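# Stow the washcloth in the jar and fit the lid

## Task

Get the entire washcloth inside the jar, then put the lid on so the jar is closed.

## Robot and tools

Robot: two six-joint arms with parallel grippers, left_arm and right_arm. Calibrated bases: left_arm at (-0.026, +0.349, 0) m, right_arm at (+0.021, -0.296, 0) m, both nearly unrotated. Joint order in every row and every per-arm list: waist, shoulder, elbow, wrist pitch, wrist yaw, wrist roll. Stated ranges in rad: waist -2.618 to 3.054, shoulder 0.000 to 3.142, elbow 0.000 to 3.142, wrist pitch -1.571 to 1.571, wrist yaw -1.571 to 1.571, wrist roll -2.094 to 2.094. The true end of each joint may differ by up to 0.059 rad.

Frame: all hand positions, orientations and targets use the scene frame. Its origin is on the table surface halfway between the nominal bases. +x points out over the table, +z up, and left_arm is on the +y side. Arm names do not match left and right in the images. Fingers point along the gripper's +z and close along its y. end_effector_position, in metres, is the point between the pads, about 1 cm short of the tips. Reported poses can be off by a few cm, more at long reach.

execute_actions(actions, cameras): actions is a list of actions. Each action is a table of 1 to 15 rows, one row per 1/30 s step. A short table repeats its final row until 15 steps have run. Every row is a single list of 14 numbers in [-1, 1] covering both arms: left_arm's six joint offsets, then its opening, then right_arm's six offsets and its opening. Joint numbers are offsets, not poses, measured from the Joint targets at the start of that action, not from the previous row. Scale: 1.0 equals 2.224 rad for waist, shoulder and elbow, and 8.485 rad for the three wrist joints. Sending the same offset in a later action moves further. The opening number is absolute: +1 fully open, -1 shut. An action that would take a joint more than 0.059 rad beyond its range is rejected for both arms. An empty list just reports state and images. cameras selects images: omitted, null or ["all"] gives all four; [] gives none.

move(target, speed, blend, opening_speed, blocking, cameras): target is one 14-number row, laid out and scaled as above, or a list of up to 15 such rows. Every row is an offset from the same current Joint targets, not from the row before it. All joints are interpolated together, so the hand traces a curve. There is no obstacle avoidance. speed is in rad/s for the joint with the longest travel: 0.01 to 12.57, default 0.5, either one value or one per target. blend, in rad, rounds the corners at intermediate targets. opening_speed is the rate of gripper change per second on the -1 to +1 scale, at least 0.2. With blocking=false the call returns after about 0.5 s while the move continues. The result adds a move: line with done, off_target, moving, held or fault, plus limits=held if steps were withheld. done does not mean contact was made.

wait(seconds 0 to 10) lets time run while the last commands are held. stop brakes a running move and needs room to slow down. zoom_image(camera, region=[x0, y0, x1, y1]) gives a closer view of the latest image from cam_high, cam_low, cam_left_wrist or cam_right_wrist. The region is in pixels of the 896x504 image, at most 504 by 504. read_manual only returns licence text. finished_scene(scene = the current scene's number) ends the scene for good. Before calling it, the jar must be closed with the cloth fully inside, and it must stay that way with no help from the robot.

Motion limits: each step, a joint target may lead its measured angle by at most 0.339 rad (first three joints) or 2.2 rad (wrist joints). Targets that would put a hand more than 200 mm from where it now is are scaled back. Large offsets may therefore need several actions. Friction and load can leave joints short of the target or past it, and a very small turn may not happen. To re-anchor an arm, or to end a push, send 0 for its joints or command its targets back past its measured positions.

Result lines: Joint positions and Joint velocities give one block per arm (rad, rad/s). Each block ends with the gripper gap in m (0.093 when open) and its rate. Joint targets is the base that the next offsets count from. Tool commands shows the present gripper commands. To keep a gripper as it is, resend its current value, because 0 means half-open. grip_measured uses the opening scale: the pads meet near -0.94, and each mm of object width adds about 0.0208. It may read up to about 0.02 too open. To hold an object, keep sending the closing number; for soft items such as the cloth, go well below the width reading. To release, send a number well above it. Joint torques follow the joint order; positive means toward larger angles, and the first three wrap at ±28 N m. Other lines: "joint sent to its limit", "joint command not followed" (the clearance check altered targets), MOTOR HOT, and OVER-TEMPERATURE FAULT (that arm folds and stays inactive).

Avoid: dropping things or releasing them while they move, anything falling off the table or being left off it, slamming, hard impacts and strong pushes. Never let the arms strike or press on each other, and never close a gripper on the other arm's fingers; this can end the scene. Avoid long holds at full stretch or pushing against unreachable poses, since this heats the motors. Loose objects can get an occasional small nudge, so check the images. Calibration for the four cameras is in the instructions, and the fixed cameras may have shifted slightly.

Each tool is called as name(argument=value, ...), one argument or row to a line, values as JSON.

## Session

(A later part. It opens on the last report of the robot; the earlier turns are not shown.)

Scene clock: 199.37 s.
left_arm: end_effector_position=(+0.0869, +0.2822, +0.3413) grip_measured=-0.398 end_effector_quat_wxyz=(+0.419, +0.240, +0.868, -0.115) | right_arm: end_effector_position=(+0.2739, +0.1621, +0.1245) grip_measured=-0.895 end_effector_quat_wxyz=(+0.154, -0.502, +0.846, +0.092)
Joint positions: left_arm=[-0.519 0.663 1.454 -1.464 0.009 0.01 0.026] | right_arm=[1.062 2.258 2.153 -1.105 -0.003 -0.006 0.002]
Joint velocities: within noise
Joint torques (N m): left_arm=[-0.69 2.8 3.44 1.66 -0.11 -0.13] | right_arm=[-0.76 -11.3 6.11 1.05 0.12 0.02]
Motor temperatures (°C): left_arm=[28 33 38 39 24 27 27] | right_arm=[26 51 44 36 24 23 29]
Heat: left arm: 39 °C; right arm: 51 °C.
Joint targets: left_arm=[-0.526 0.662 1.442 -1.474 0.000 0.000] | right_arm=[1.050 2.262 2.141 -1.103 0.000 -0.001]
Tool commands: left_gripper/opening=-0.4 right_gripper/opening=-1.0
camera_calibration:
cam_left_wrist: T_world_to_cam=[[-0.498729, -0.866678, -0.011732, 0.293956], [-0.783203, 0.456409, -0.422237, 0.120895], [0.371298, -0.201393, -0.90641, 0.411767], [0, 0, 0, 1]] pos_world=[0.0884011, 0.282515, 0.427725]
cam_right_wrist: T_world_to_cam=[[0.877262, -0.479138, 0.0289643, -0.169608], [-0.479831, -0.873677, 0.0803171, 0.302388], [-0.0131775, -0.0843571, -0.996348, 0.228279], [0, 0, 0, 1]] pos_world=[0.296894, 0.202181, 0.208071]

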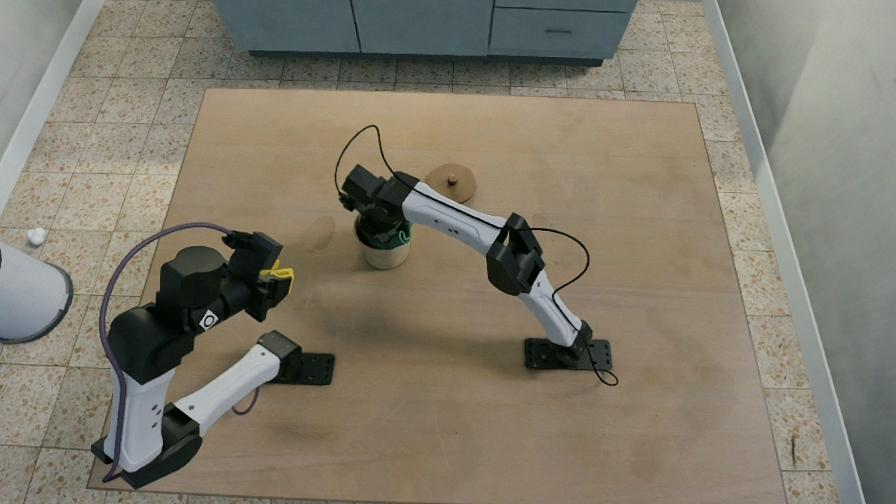

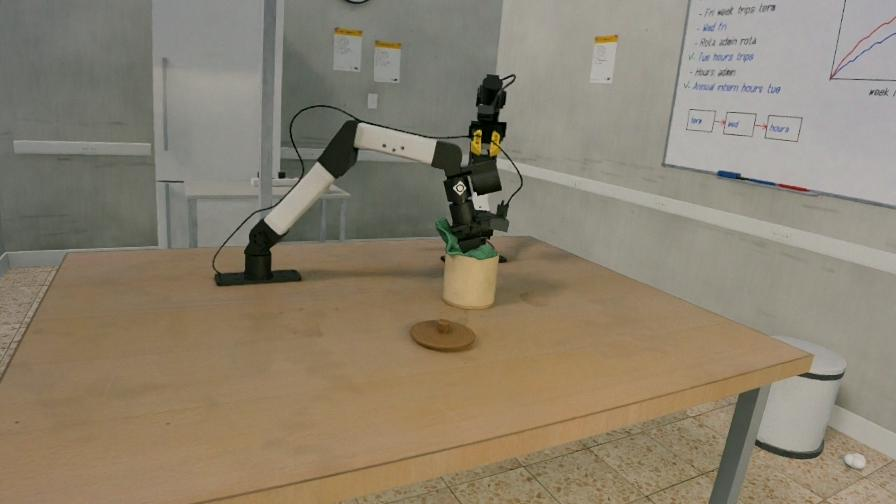

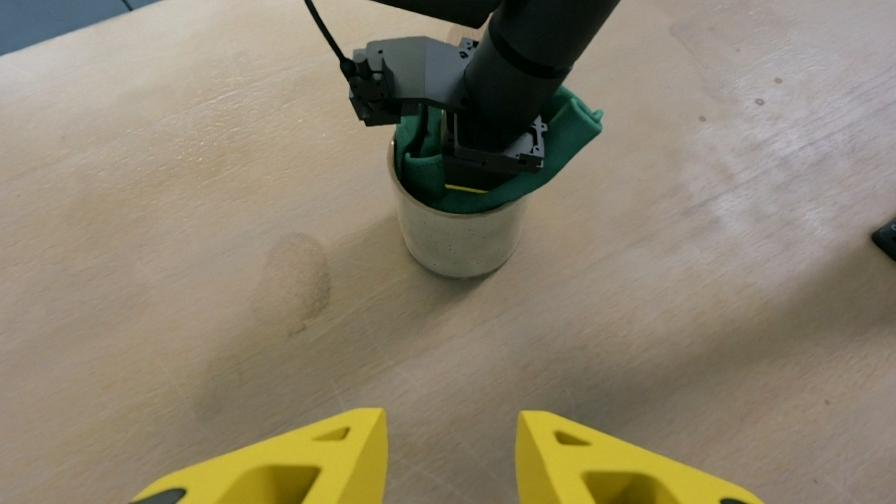

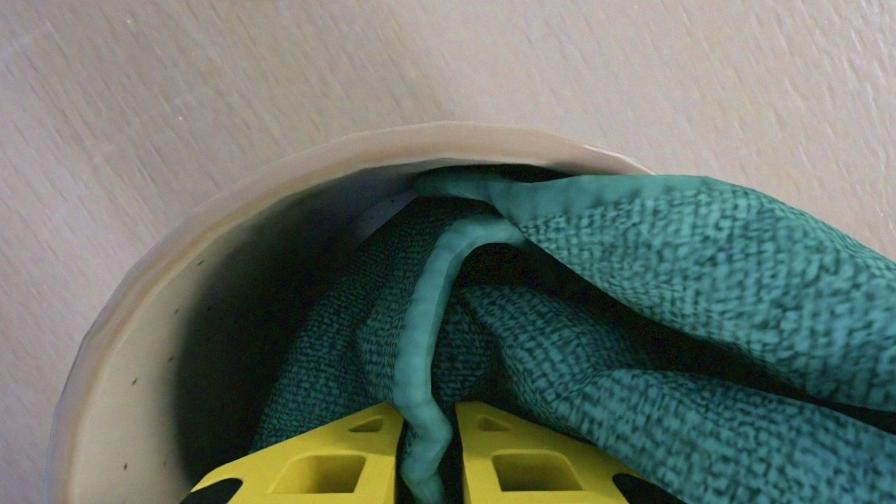

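move(
  target=[0,0,0,0,0,0,-0.4, 0,0.0598,0.0504,0.0092,0,0,-1.0],
  speed=0.15,
)

Scene clock: 202.07 s.
left_arm: end_effector_position=(+0.0869, +0.2822, +0.3413) grip_measured=-0.398 end_effector_quat_wxyz=(+0.419, +0.240, +0.868, -0.115) | right_arm: end_effector_position=(+0.2843, +0.1808, +0.0929) grip_measured=-0.895 end_effector_quat_wxyz=(+0.151, -0.503, +0.847, +0.090)
Joint positions: left_arm=[-0.519 0.663 1.454 -1.464 0.009 0.01 0.026] | right_arm=[1.062 2.371 2.222 -1.07 -0.003 -0.006 0.002]
Joint velocities: within noise
Joint torques (N m): left_arm=[-0.66 2.81 3.43 1.66 -0.11 -0.13] | right_arm=[-0.64 -10.25 10.24 1.49 0.11 0.01]
Motor temperatures (°C): left_arm=[28 33 38 39 24 27 27] | right_arm=[26 51 44 37 24 23 29]
Heat: left arm: 39 °C; right arm: 51 °C.
Joint targets: left_arm=[-0.526 0.662 1.442 -1.474 0.000 0.000] | right_arm=[1.050 2.395 2.253 -1.025 0.000 -0.001]
move: off_target (right_arm); right_arm: the wrist pitch is farthest, 0.045 rad from its target
camera_calibration:
cam_left_wrist: T_world_to_cam=[[-0.498729, -0.866678, -0.011732, 0.293956], [-0.783203, 0.456409, -0.422237, 0.120895], [0.371298, -0.201393, -0.90641, 0.411767], [0, 0, 0, 1]] pos_world=[0.0884011, 0.282515, 0.427725]
cam_right_wrist: T_world_to_cam=[[0.877223, -0.479218, 0.0288193, -0.168817], [-0.479784, -0.87297, 0.0879235, 0.325395], [-0.0169762, -0.0909555, -0.99571, 0.200767], [0, 0, 0, 1]] pos_world=[0.307617, 0.221421, 0.176161]

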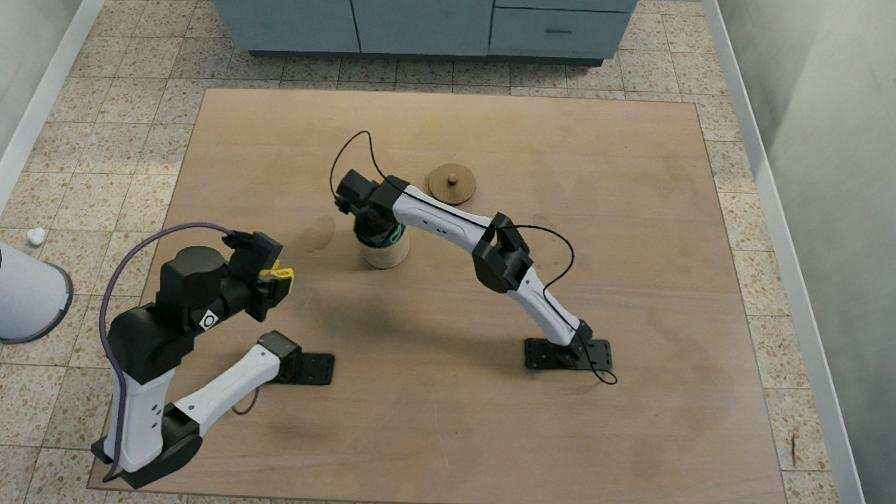

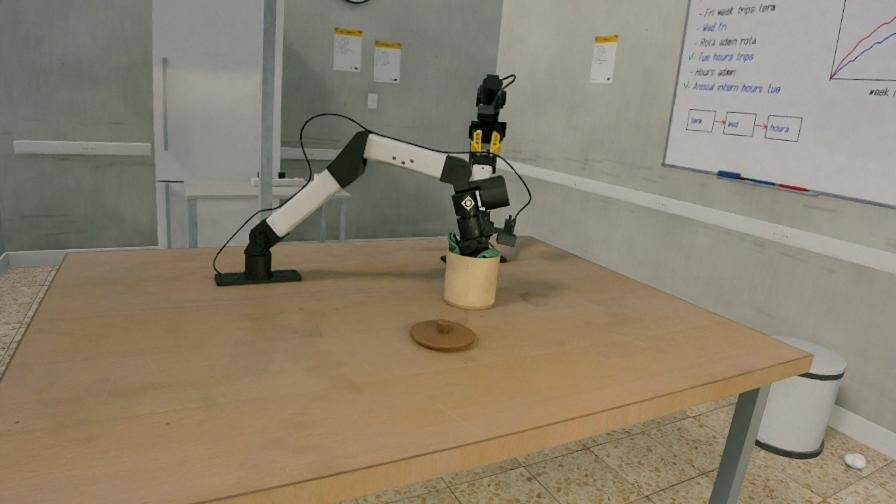

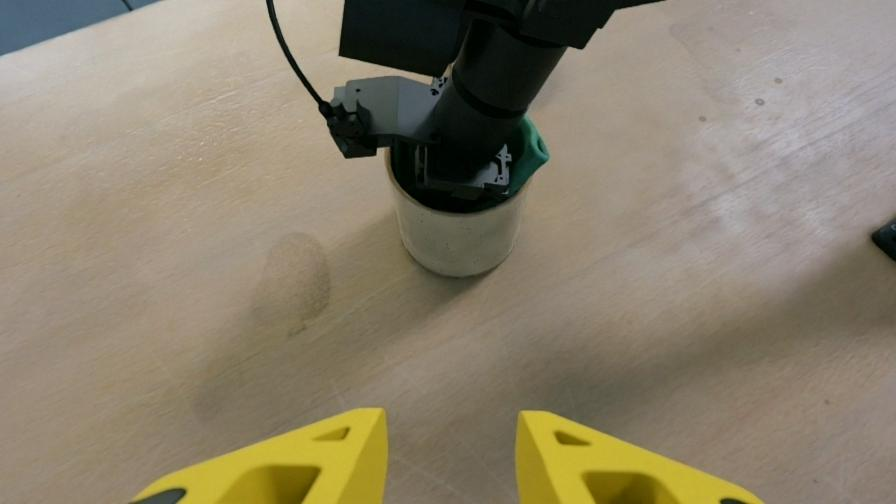

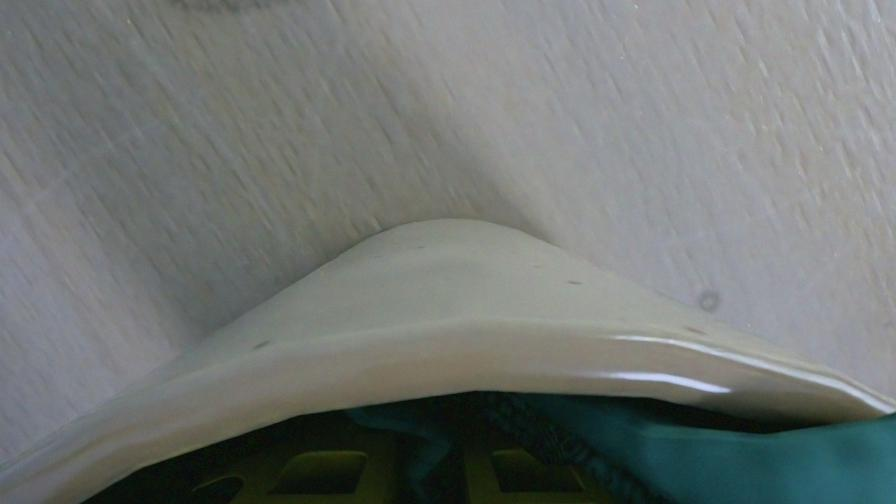

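zoom_image(
  camera="cam_low",
  region=[410, 190, 550, 320],
)

zoom_image(
  camera="cam_left_wrist",
  region=[330, 70, 610, 300],
)

Scaled by 3.600.

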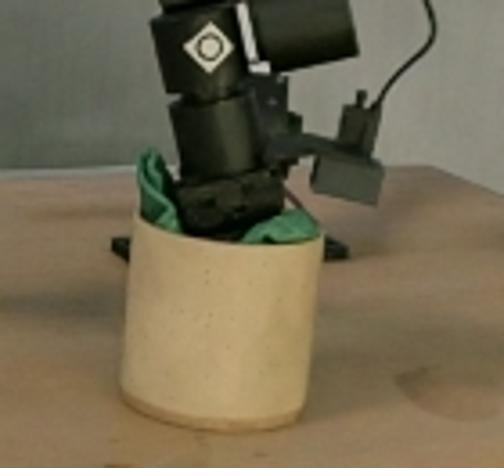

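Scaled by 1.800.

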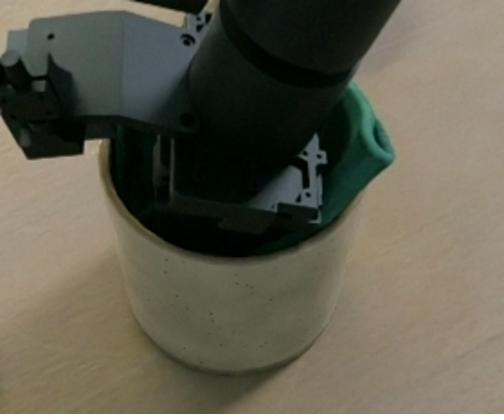

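move(
  target=[0,0,0,0,0,0,-0.4, 0,0,0,0,0,0,-0.42],
  opening_speed=0.5,
)

Scene clock: 208.00 s.
left_arm: end_effector_position=(+0.0869, +0.2822, +0.3413) grip_measured=-0.398 end_effector_quat_wxyz=(+0.419, +0.240, +0.868, -0.115) | right_arm: end_effector_position=(+0.2858, +0.1824, +0.0937) grip_measured=-0.423 end_effector_quat_wxyz=(+0.154, -0.501, +0.847, +0.093)
Joint positions: left_arm=[-0.519 0.663 1.454 -1.464 0.009 0.01 0.026] | right_arm=[1.061 2.371 2.222 -1.06 -0.005 -0.004 0.025]
Joint velocities: within noise
Joint torques (N m): left_arm=[-0.68 2.82 3.47 1.65 -0.09 -0.14] | right_arm=[-0.64 -10.32 10.25 1.41 0.14 0]
Motor temperatures (°C): left_arm=[28 33 38 39 24 27 27] | right_arm=[26 53 45 37 24 23 29]
Heat: left arm: 39 °C; right arm: 53 °C.
Joint targets: left_arm=[-0.526 0.662 1.442 -1.474 0.000 0.000] | right_arm=[1.050 2.395 2.253 -1.025 0.000 -0.001]
move: done
camera_calibration:
cam_left_wrist: T_world_to_cam=[[-0.498729, -0.866678, -0.011732, 0.293956], [-0.783203, 0.456409, -0.422237, 0.120895], [0.371298, -0.201393, -0.90641, 0.411767], [0, 0, 0, 1]] pos_world=[0.0884011, 0.282515, 0.427725]
cam_right_wrist: T_world_to_cam=[[0.875904, -0.481763, 0.0263759, -0.168306], [-0.482252, -0.872476, 0.0788599, 0.328874], [-0.0149794, -0.0817936, -0.996537, 0.199462], [0, 0, 0, 1]] pos_world=[0.309008, 0.222166, 0.177275]

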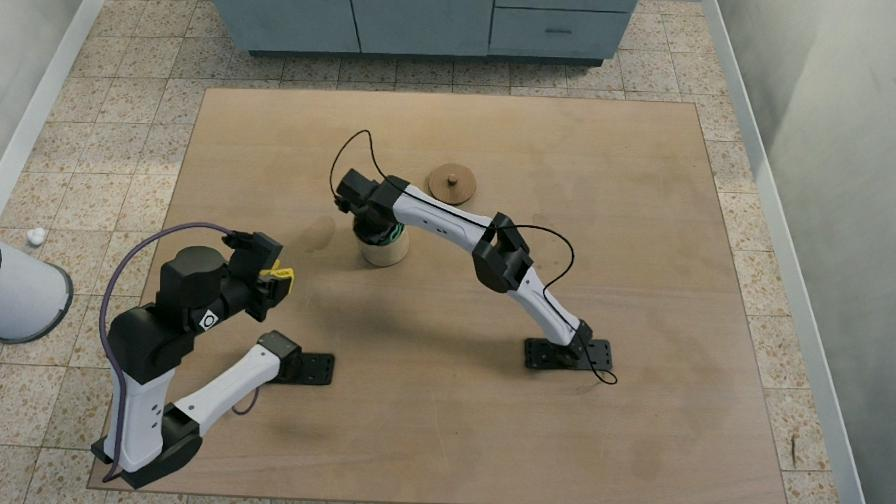

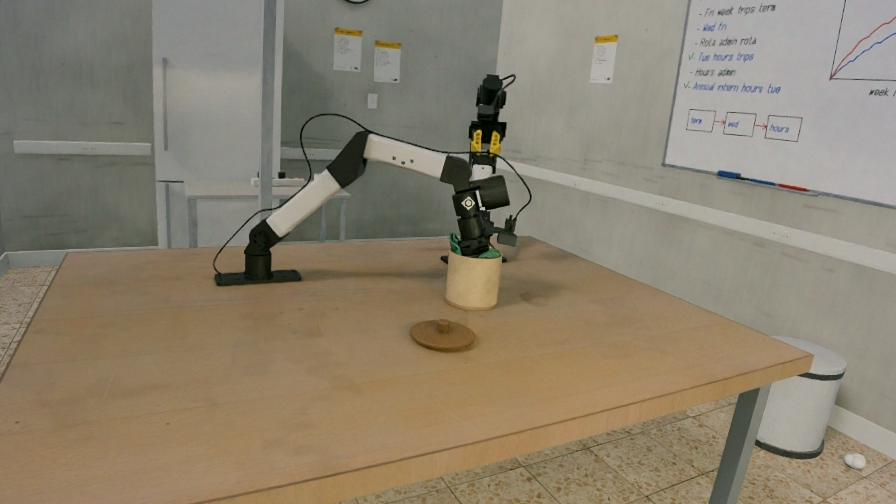

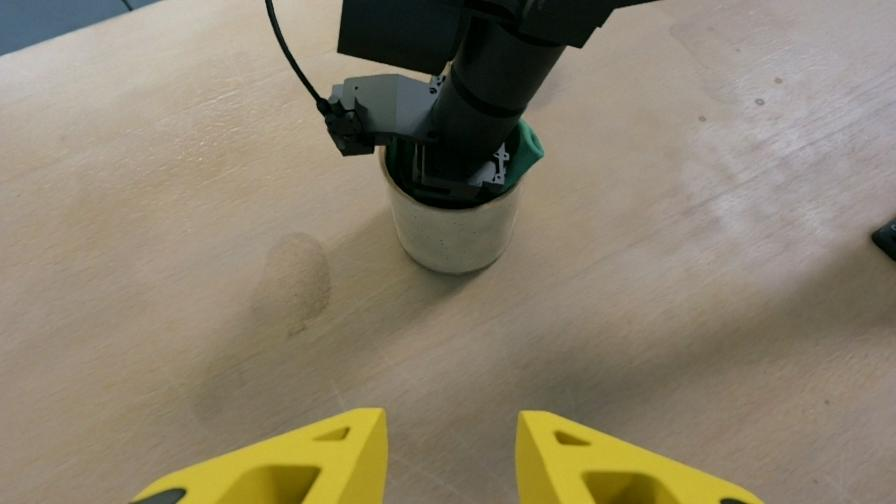

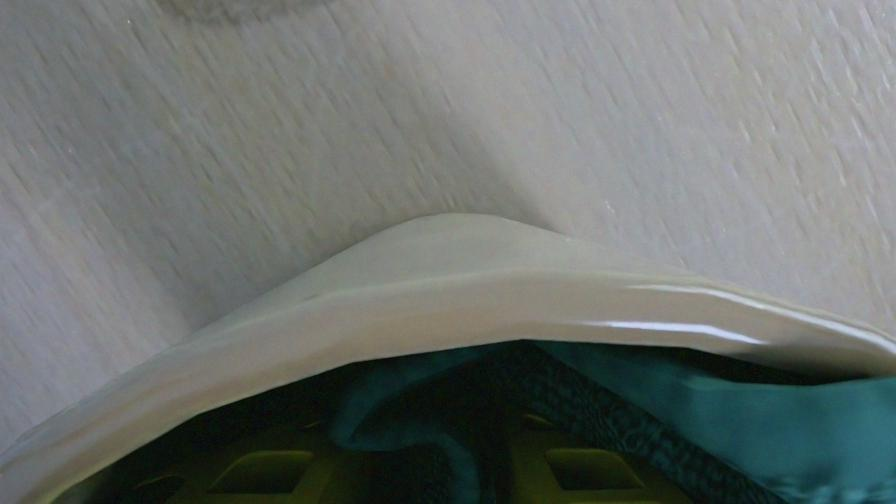

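move(
  target=[0,0,0,0,0,0,-0.4, 0,-0.0324,0.0387,-0.0153,0,0,-0.42],
  speed=0.15,
)

Scene clock: 213.70 s.
left_arm: end_effector_position=(+0.0869, +0.2822, +0.3413) grip_measured=-0.398 end_effector_quat_wxyz=(+0.419, +0.240, +0.868, -0.115) | right_arm: end_effector_position=(+0.2843, +0.1797, +0.1158) grip_measured=-0.422 end_effector_quat_wxyz=(+0.154, -0.501, +0.847, +0.093)
Joint positions: left_arm=[-0.519 0.663 1.454 -1.464 0.009 0.01 0.026] | right_arm=[1.061 2.371 2.311 -1.149 -0.005 -0.004 0.025]
Joint velocities: within noise
Joint torques (N m): left_arm=[-0.64 2.81 3.49 1.64 -0.09 -0.14] | right_arm=[-0.64 -16.58 9.94 0.95 0.14 0.01]
Motor temperatures (°C): left_arm=[28 33 38 39 24 27 27] | right_arm=[26 54 46 37 24 23 29]
Heat: left arm: 39 °C; right arm: 54 °C.
Joint targets: left_arm=[-0.526 0.662 1.442 -1.474 0.000 0.000] | right_arm=[1.050 2.323 2.339 -1.155 0.000 -0.001]
move: off_target (right_arm); right_arm: the shoulder is farthest, 0.048 rad from its target
camera_calibration:
cam_left_wrist: T_world_to_cam=[[-0.498729, -0.866678, -0.011732, 0.293956], [-0.783203, 0.456409, -0.422237, 0.120895], [0.371298, -0.201393, -0.90641, 0.411767], [0, 0, 0, 1]] pos_world=[0.0884011, 0.282515, 0.427725]
cam_right_wrist: T_world_to_cam=[[0.875904, -0.481763, 0.0263759, -0.168827], [-0.482252, -0.872476, 0.0788599, 0.324139], [-0.0149794, -0.0817936, -0.996537, 0.22125], [0, 0, 0, 1]] pos_world=[0.307508, 0.219566, 0.199375]

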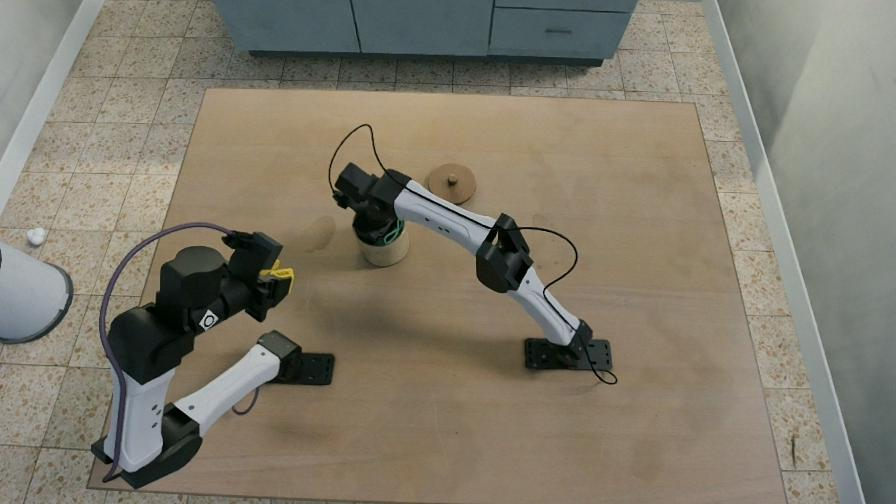

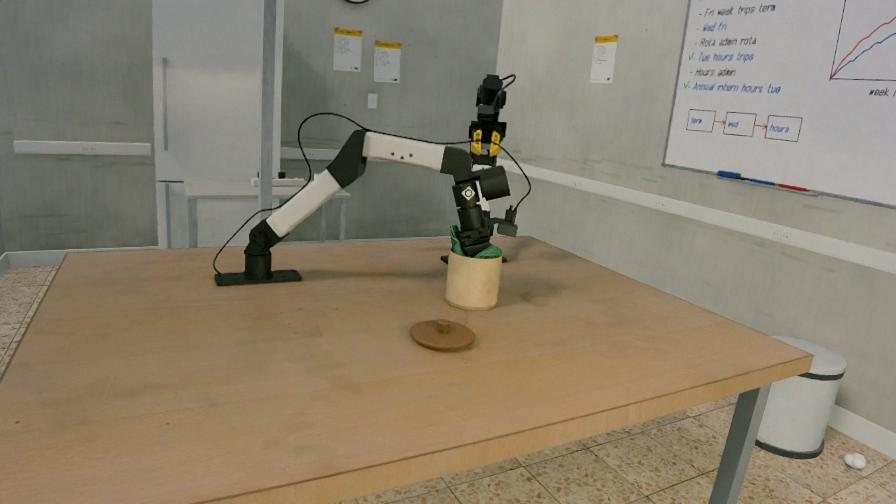

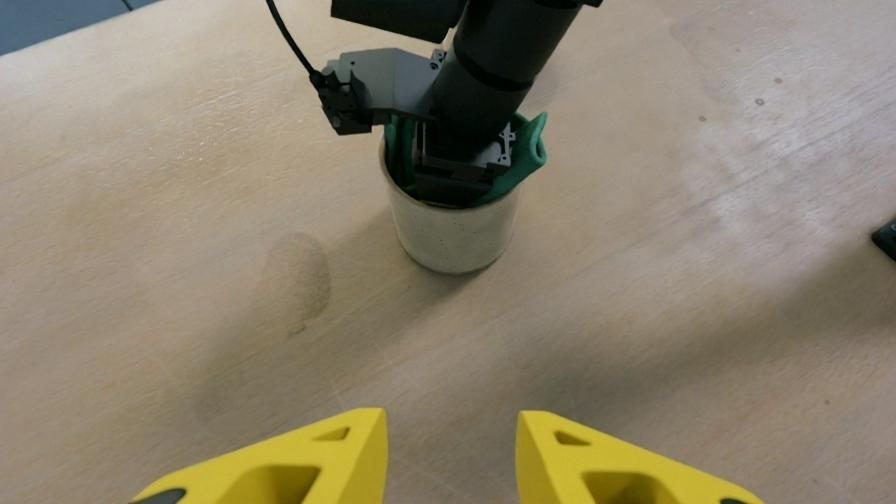

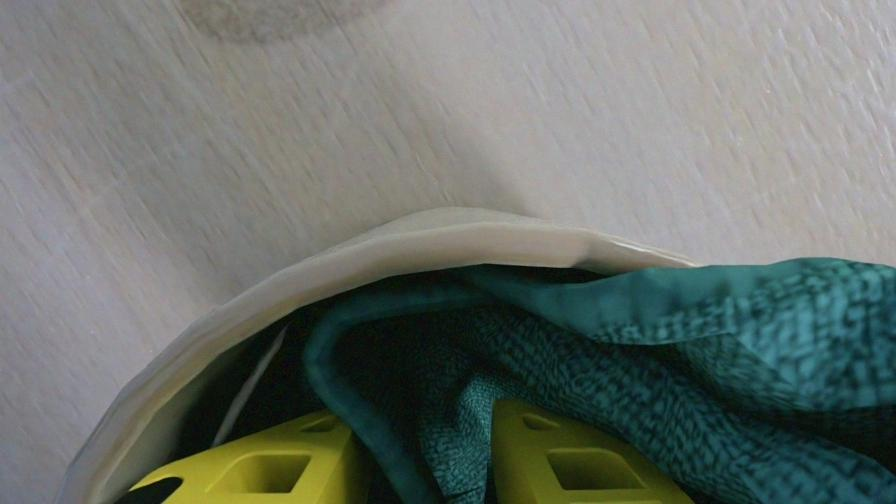

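move(
  target=[0,0,0,0,0,0,-0.4, 0,-0.0148,0.0324,-0.0082,0,0,-0.42],
  speed=0.15,
)

Scene clock: 216.87 s.
left_arm: end_effector_position=(+0.0869, +0.2822, +0.3413) grip_measured=-0.398 end_effector_quat_wxyz=(+0.419, +0.240, +0.868, -0.115) | right_arm: end_effector_position=(+0.2828, +0.1770, +0.1522) grip_measured=-0.422 end_effector_quat_wxyz=(+0.171, -0.499, +0.843, +0.103)
Joint positions: left_arm=[-0.519 0.663 1.454 -1.464 0.009 0.01 0.026] | right_arm=[1.061 2.339 2.387 -1.216 -0.005 -0.004 0.025]
Joint velocities: within noise
Joint torques (N m): left_arm=[-0.69 2.77 3.48 1.64 -0.09 -0.12] | right_arm=[-0.59 -16.39 9.48 1.02 0.14 0]
Motor temperatures (°C): left_arm=[28 32 38 39 24 27 27] | right_arm=[26 57 47 37 24 23 28]
Heat: left arm: 39 °C; right arm: 57 °C.
Joint targets: left_arm=[-0.526 0.662 1.442 -1.474 0.000 0.000] | right_arm=[1.050 2.290 2.411 -1.224 0.000 -0.001]
move: off_target (right_arm); right_arm: the shoulder is farthest, 0.049 rad from its target
camera_calibration:
cam_left_wrist: T_world_to_cam=[[-0.498729, -0.866678, -0.011732, 0.293956], [-0.783203, 0.456409, -0.422237, 0.120895], [0.371298, -0.201393, -0.90641, 0.411767], [0, 0, 0, 1]] pos_world=[0.0884011, 0.282515, 0.427725]
cam_right_wrist: T_world_to_cam=[[0.875365, -0.482734, 0.0265284, -0.169485], [-0.483436, -0.874569, 0.0376555, 0.325086], [0.00502336, -0.0457872, -0.998939, 0.245731], [0, 0, 0, 1]] pos_world=[0.304285, 0.213745, 0.237725]

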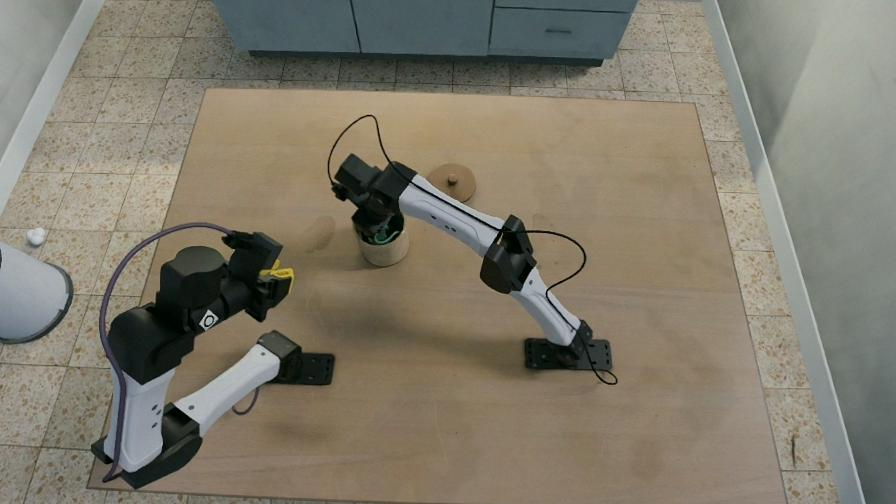

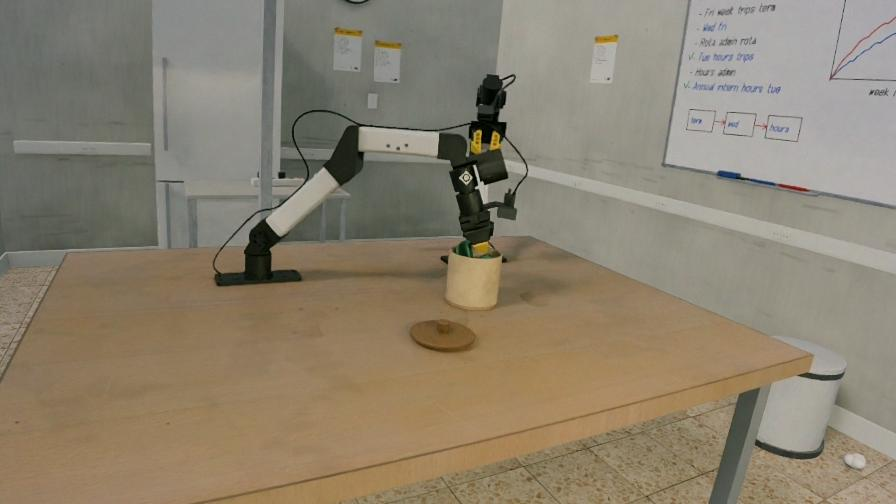

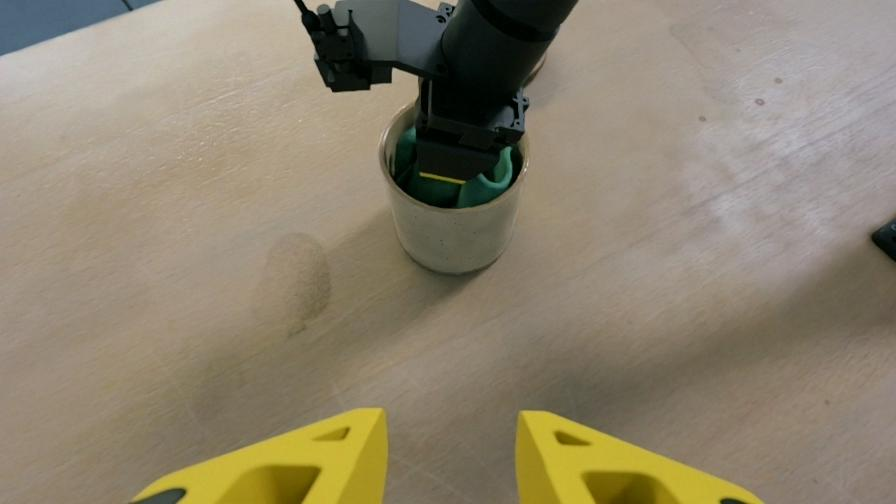

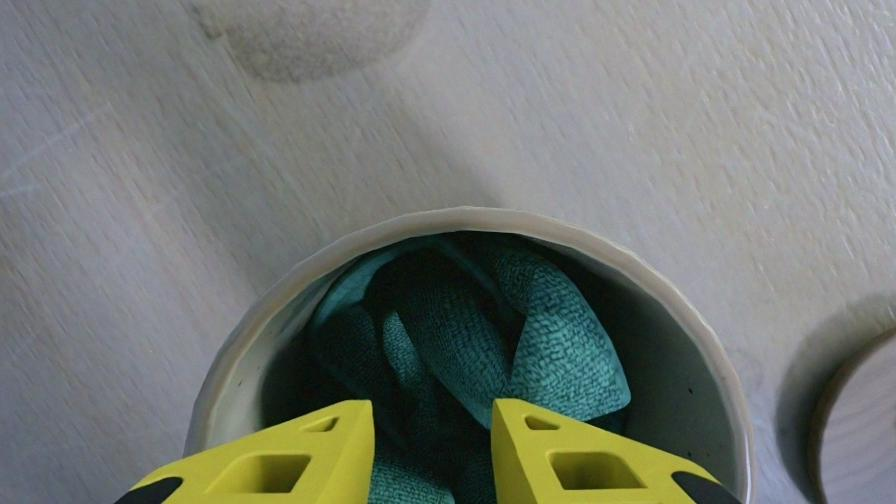

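zoom_image(
  camera="cam_left_wrist",
  region=[360, 80, 560, 280],
)

zoom_image(
  camera="cam_low",
  region=[410, 190, 550, 320],
)

Scaled by 2.520.

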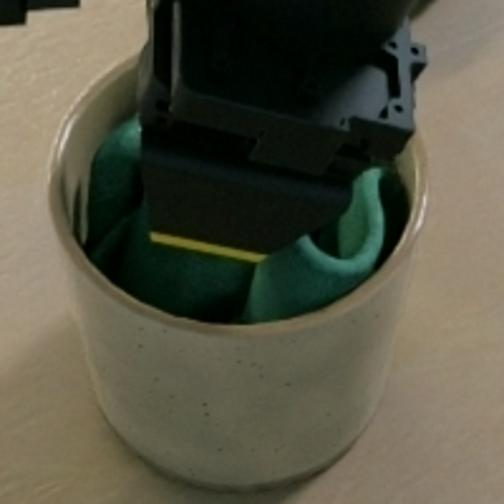

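Scaled by 3.600.

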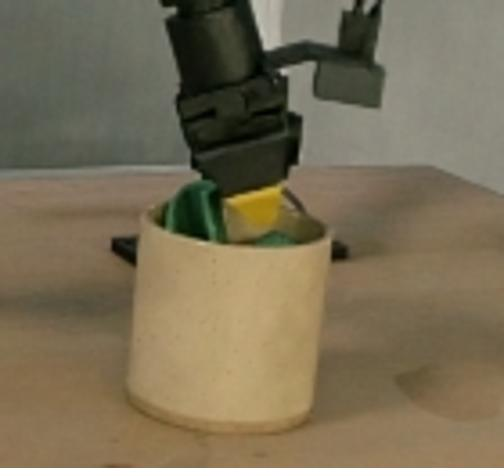

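move(
  target=[0,0,0,0,0,0,-0.4, 0,-0.0441,-0.0049,0.0015,0,0,-0.42],
  speed=0.25,
)

Scene clock: 219.30 s.
left_arm: end_effector_position=(+0.0869, +0.2822, +0.3413) grip_measured=-0.398 end_effector_quat_wxyz=(+0.419, +0.240, +0.868, -0.115) | right_arm: end_effector_position=(+0.2791, +0.1704, +0.2085) grip_measured=-0.422 end_effector_quat_wxyz=(+0.217, -0.493, +0.833, +0.130)
Joint positions: left_arm=[-0.519 0.663 1.454 -1.464 0.009 0.01 0.026] | right_arm=[1.061 2.23 2.387 -1.218 -0.005 -0.004 0.025]
Joint velocities: within noise
Joint torques (N m): left_arm=[-0.64 2.8 3.43 1.64 -0.1 -0.14] | right_arm=[-0.68 -14.67 8.35 1.37 0.14 0]
Motor temperatures (°C): left_arm=[28 32 38 39 24 27 27] | right_arm=[26 59 46 37 24 23 28]
Heat: left arm: 39 °C; right arm: 59 °C.
Joint targets: left_arm=[-0.526 0.662 1.442 -1.474 0.000 0.000] | right_arm=[1.050 2.192 2.400 -1.211 0.000 -0.001]
move: off_target (right_arm); right_arm: the shoulder is farthest, 0.038 rad from its target
camera_calibration:
cam_left_wrist: T_world_to_cam=[[-0.498729, -0.866678, -0.011732, 0.293956], [-0.783203, 0.456409, -0.422237, 0.120895], [0.371298, -0.201393, -0.90641, 0.411767], [0, 0, 0, 1]] pos_world=[0.0884011, 0.282515, 0.427725]
cam_right_wrist: T_world_to_cam=[[0.873944, -0.485291, 0.0267188, -0.1702], [-0.482624, -0.873008, -0.0702275, 0.337431], [0.0574065, 0.0484798, -0.997173, 0.270625], [0, 0, 0, 1]] pos_world=[0.296062, 0.198863, 0.298105]

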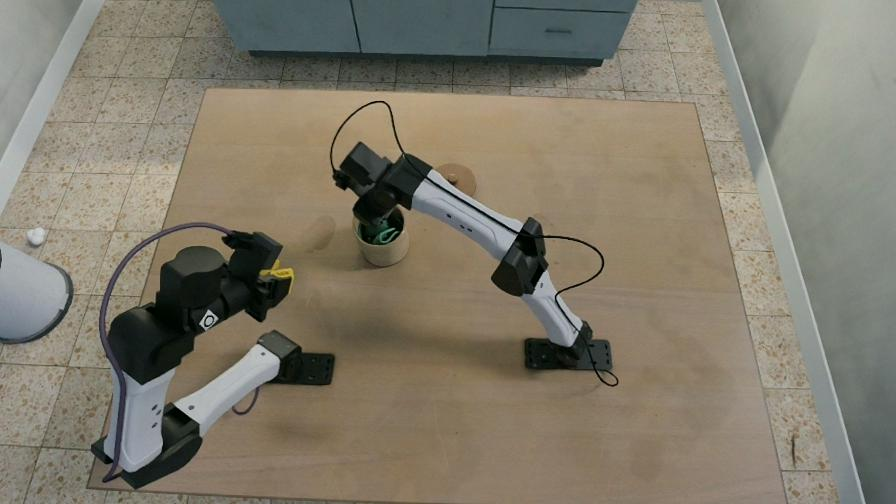

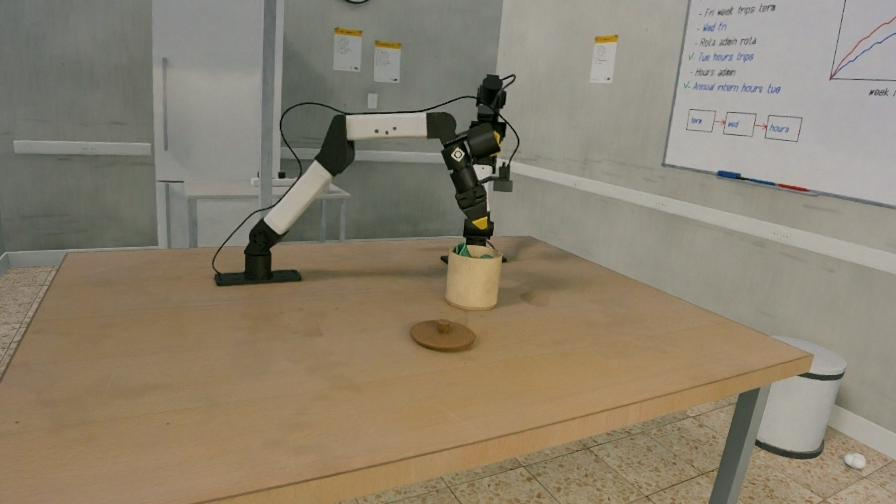

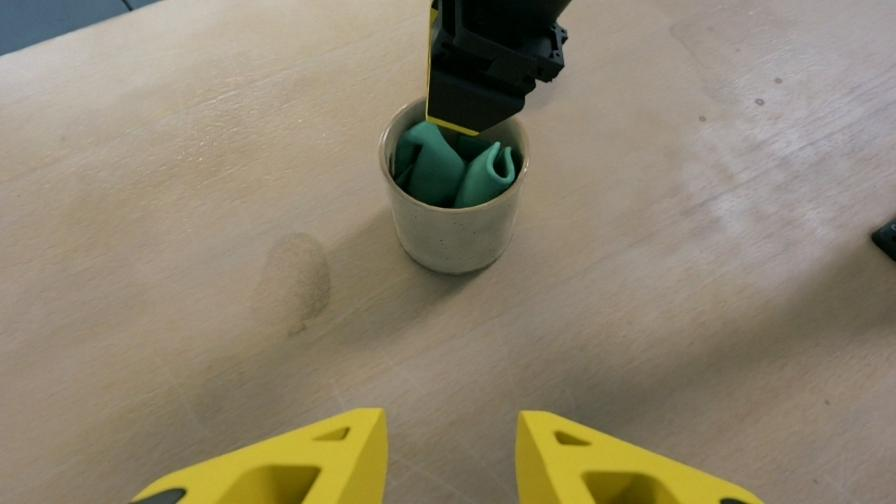

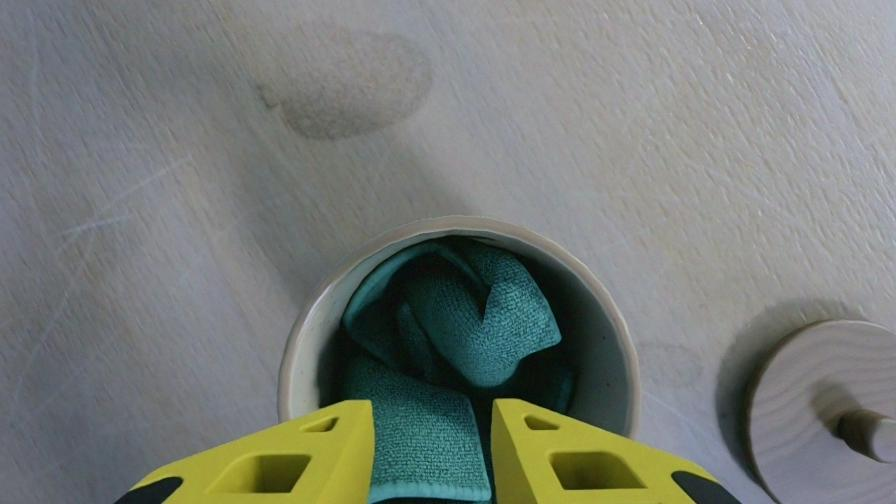

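zoom_image(
  camera="cam_left_wrist",
  region=[360, 80, 560, 280],
)

zoom_image(
  camera="cam_low",
  region=[410, 190, 550, 320],
)

Scaled by 2.520.

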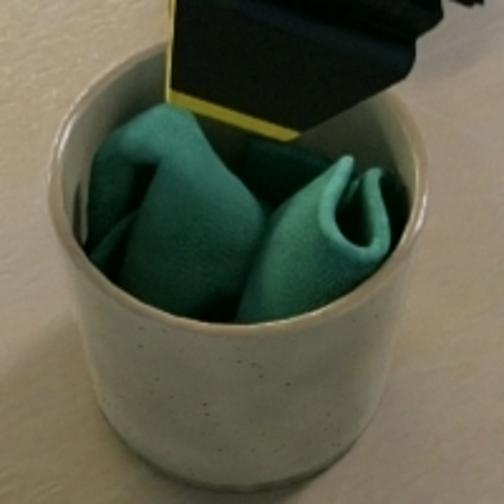

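Scaled by 3.600.

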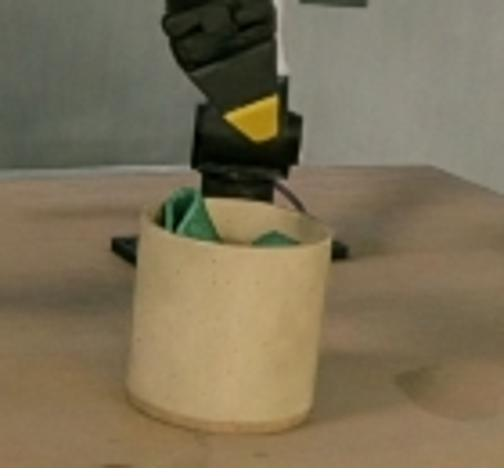

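move(
  target=[0,0,0,0,0,0,-0.4, -0.0022,-0.0209,-0.0670,-0.0114,0,0,-1.0],
  speed=0.2,
  opening_speed=0.8,
)

Scene clock: 232.27 s.
left_arm: end_effector_position=(+0.0869, +0.2822, +0.3413) grip_measured=-0.398 end_effector_quat_wxyz=(+0.419, +0.240, +0.868, -0.115) | right_arm: end_effector_position=(+0.2639, +0.1353, +0.1722) grip_measured=-0.982 end_effector_quat_wxyz=(+0.141, -0.499, +0.851, +0.084)
Joint positions: left_arm=[-0.519 0.663 1.454 -1.464 0.009 0.01 0.026] | right_arm=[1.053 2.199 2.259 -1.3 -0.005 -0.004 0]
Joint velocities: within noise
Joint torques (N m): left_arm=[-0.68 2.76 3.43 1.65 -0.09 -0.14] | right_arm=[-0.4 -15.69 6.27 0.88 0.14 0]
Motor temperatures (°C): left_arm=[28 32 38 39 24 27 27] | right_arm=[26 60 45 38 24 23 28]
Heat: left arm: 39 °C; right arm: 60 °C.
Joint targets: left_arm=[-0.526 0.662 1.442 -1.474 0.000 0.000] | right_arm=[1.045 2.146 2.251 -1.308 0.000 -0.001]
move: off_target (right_arm); right_arm: the shoulder is farthest, 0.054 rad from its target
camera_calibration:
cam_left_wrist: T_world_to_cam=[[-0.498729, -0.866678, -0.011732, 0.293956], [-0.783203, 0.456409, -0.422237, 0.120895], [0.371298, -0.201393, -0.90641, 0.411767], [0, 0, 0, 1]] pos_world=[0.0884011, 0.282515, 0.427725]
cam_right_wrist: T_world_to_cam=[[0.872596, -0.487736, 0.0262551, -0.172165], [-0.487452, -0.866146, 0.110374, 0.266172], [-0.0310927, -0.10911, -0.993543, 0.281003], [0, 0, 0, 1]] pos_world=[0.288714, 0.177233, 0.25433]

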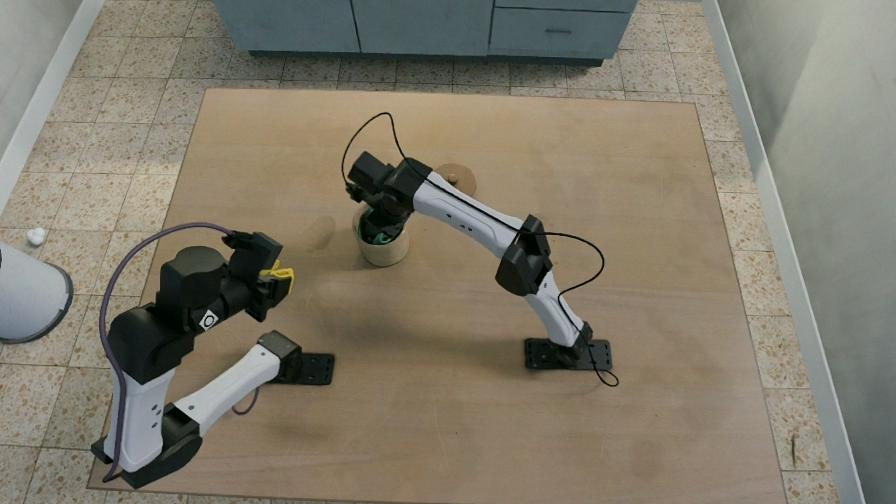

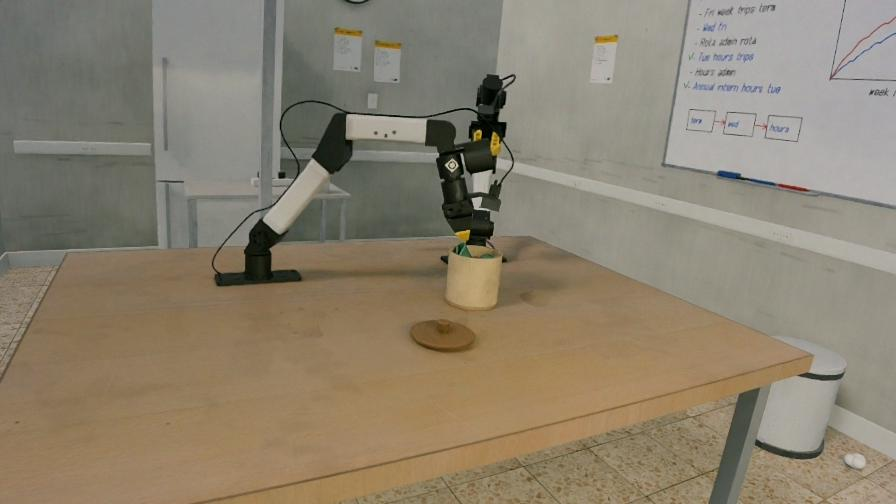

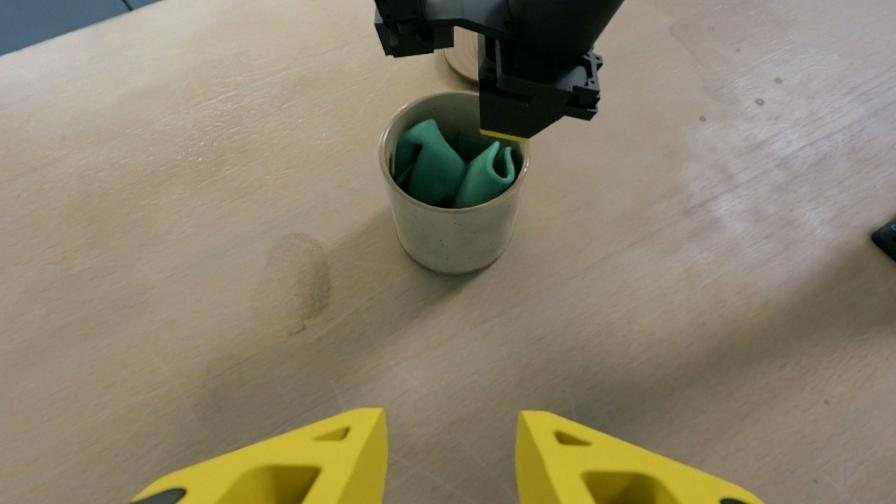

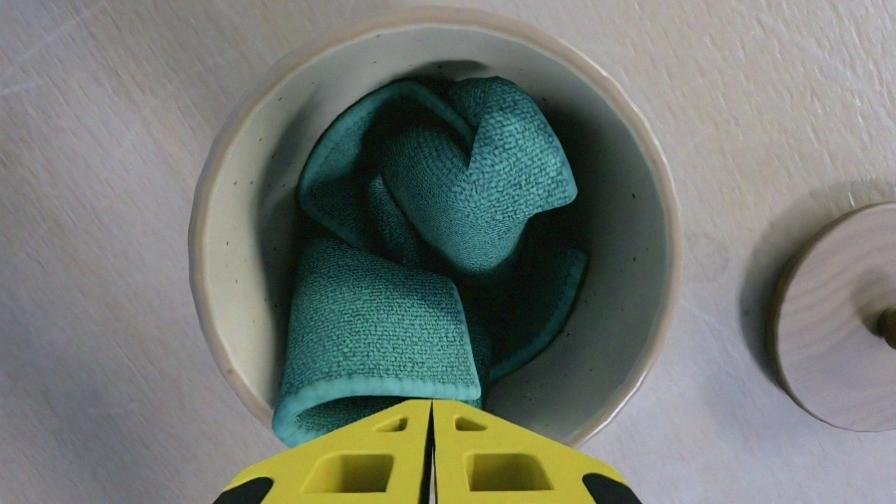

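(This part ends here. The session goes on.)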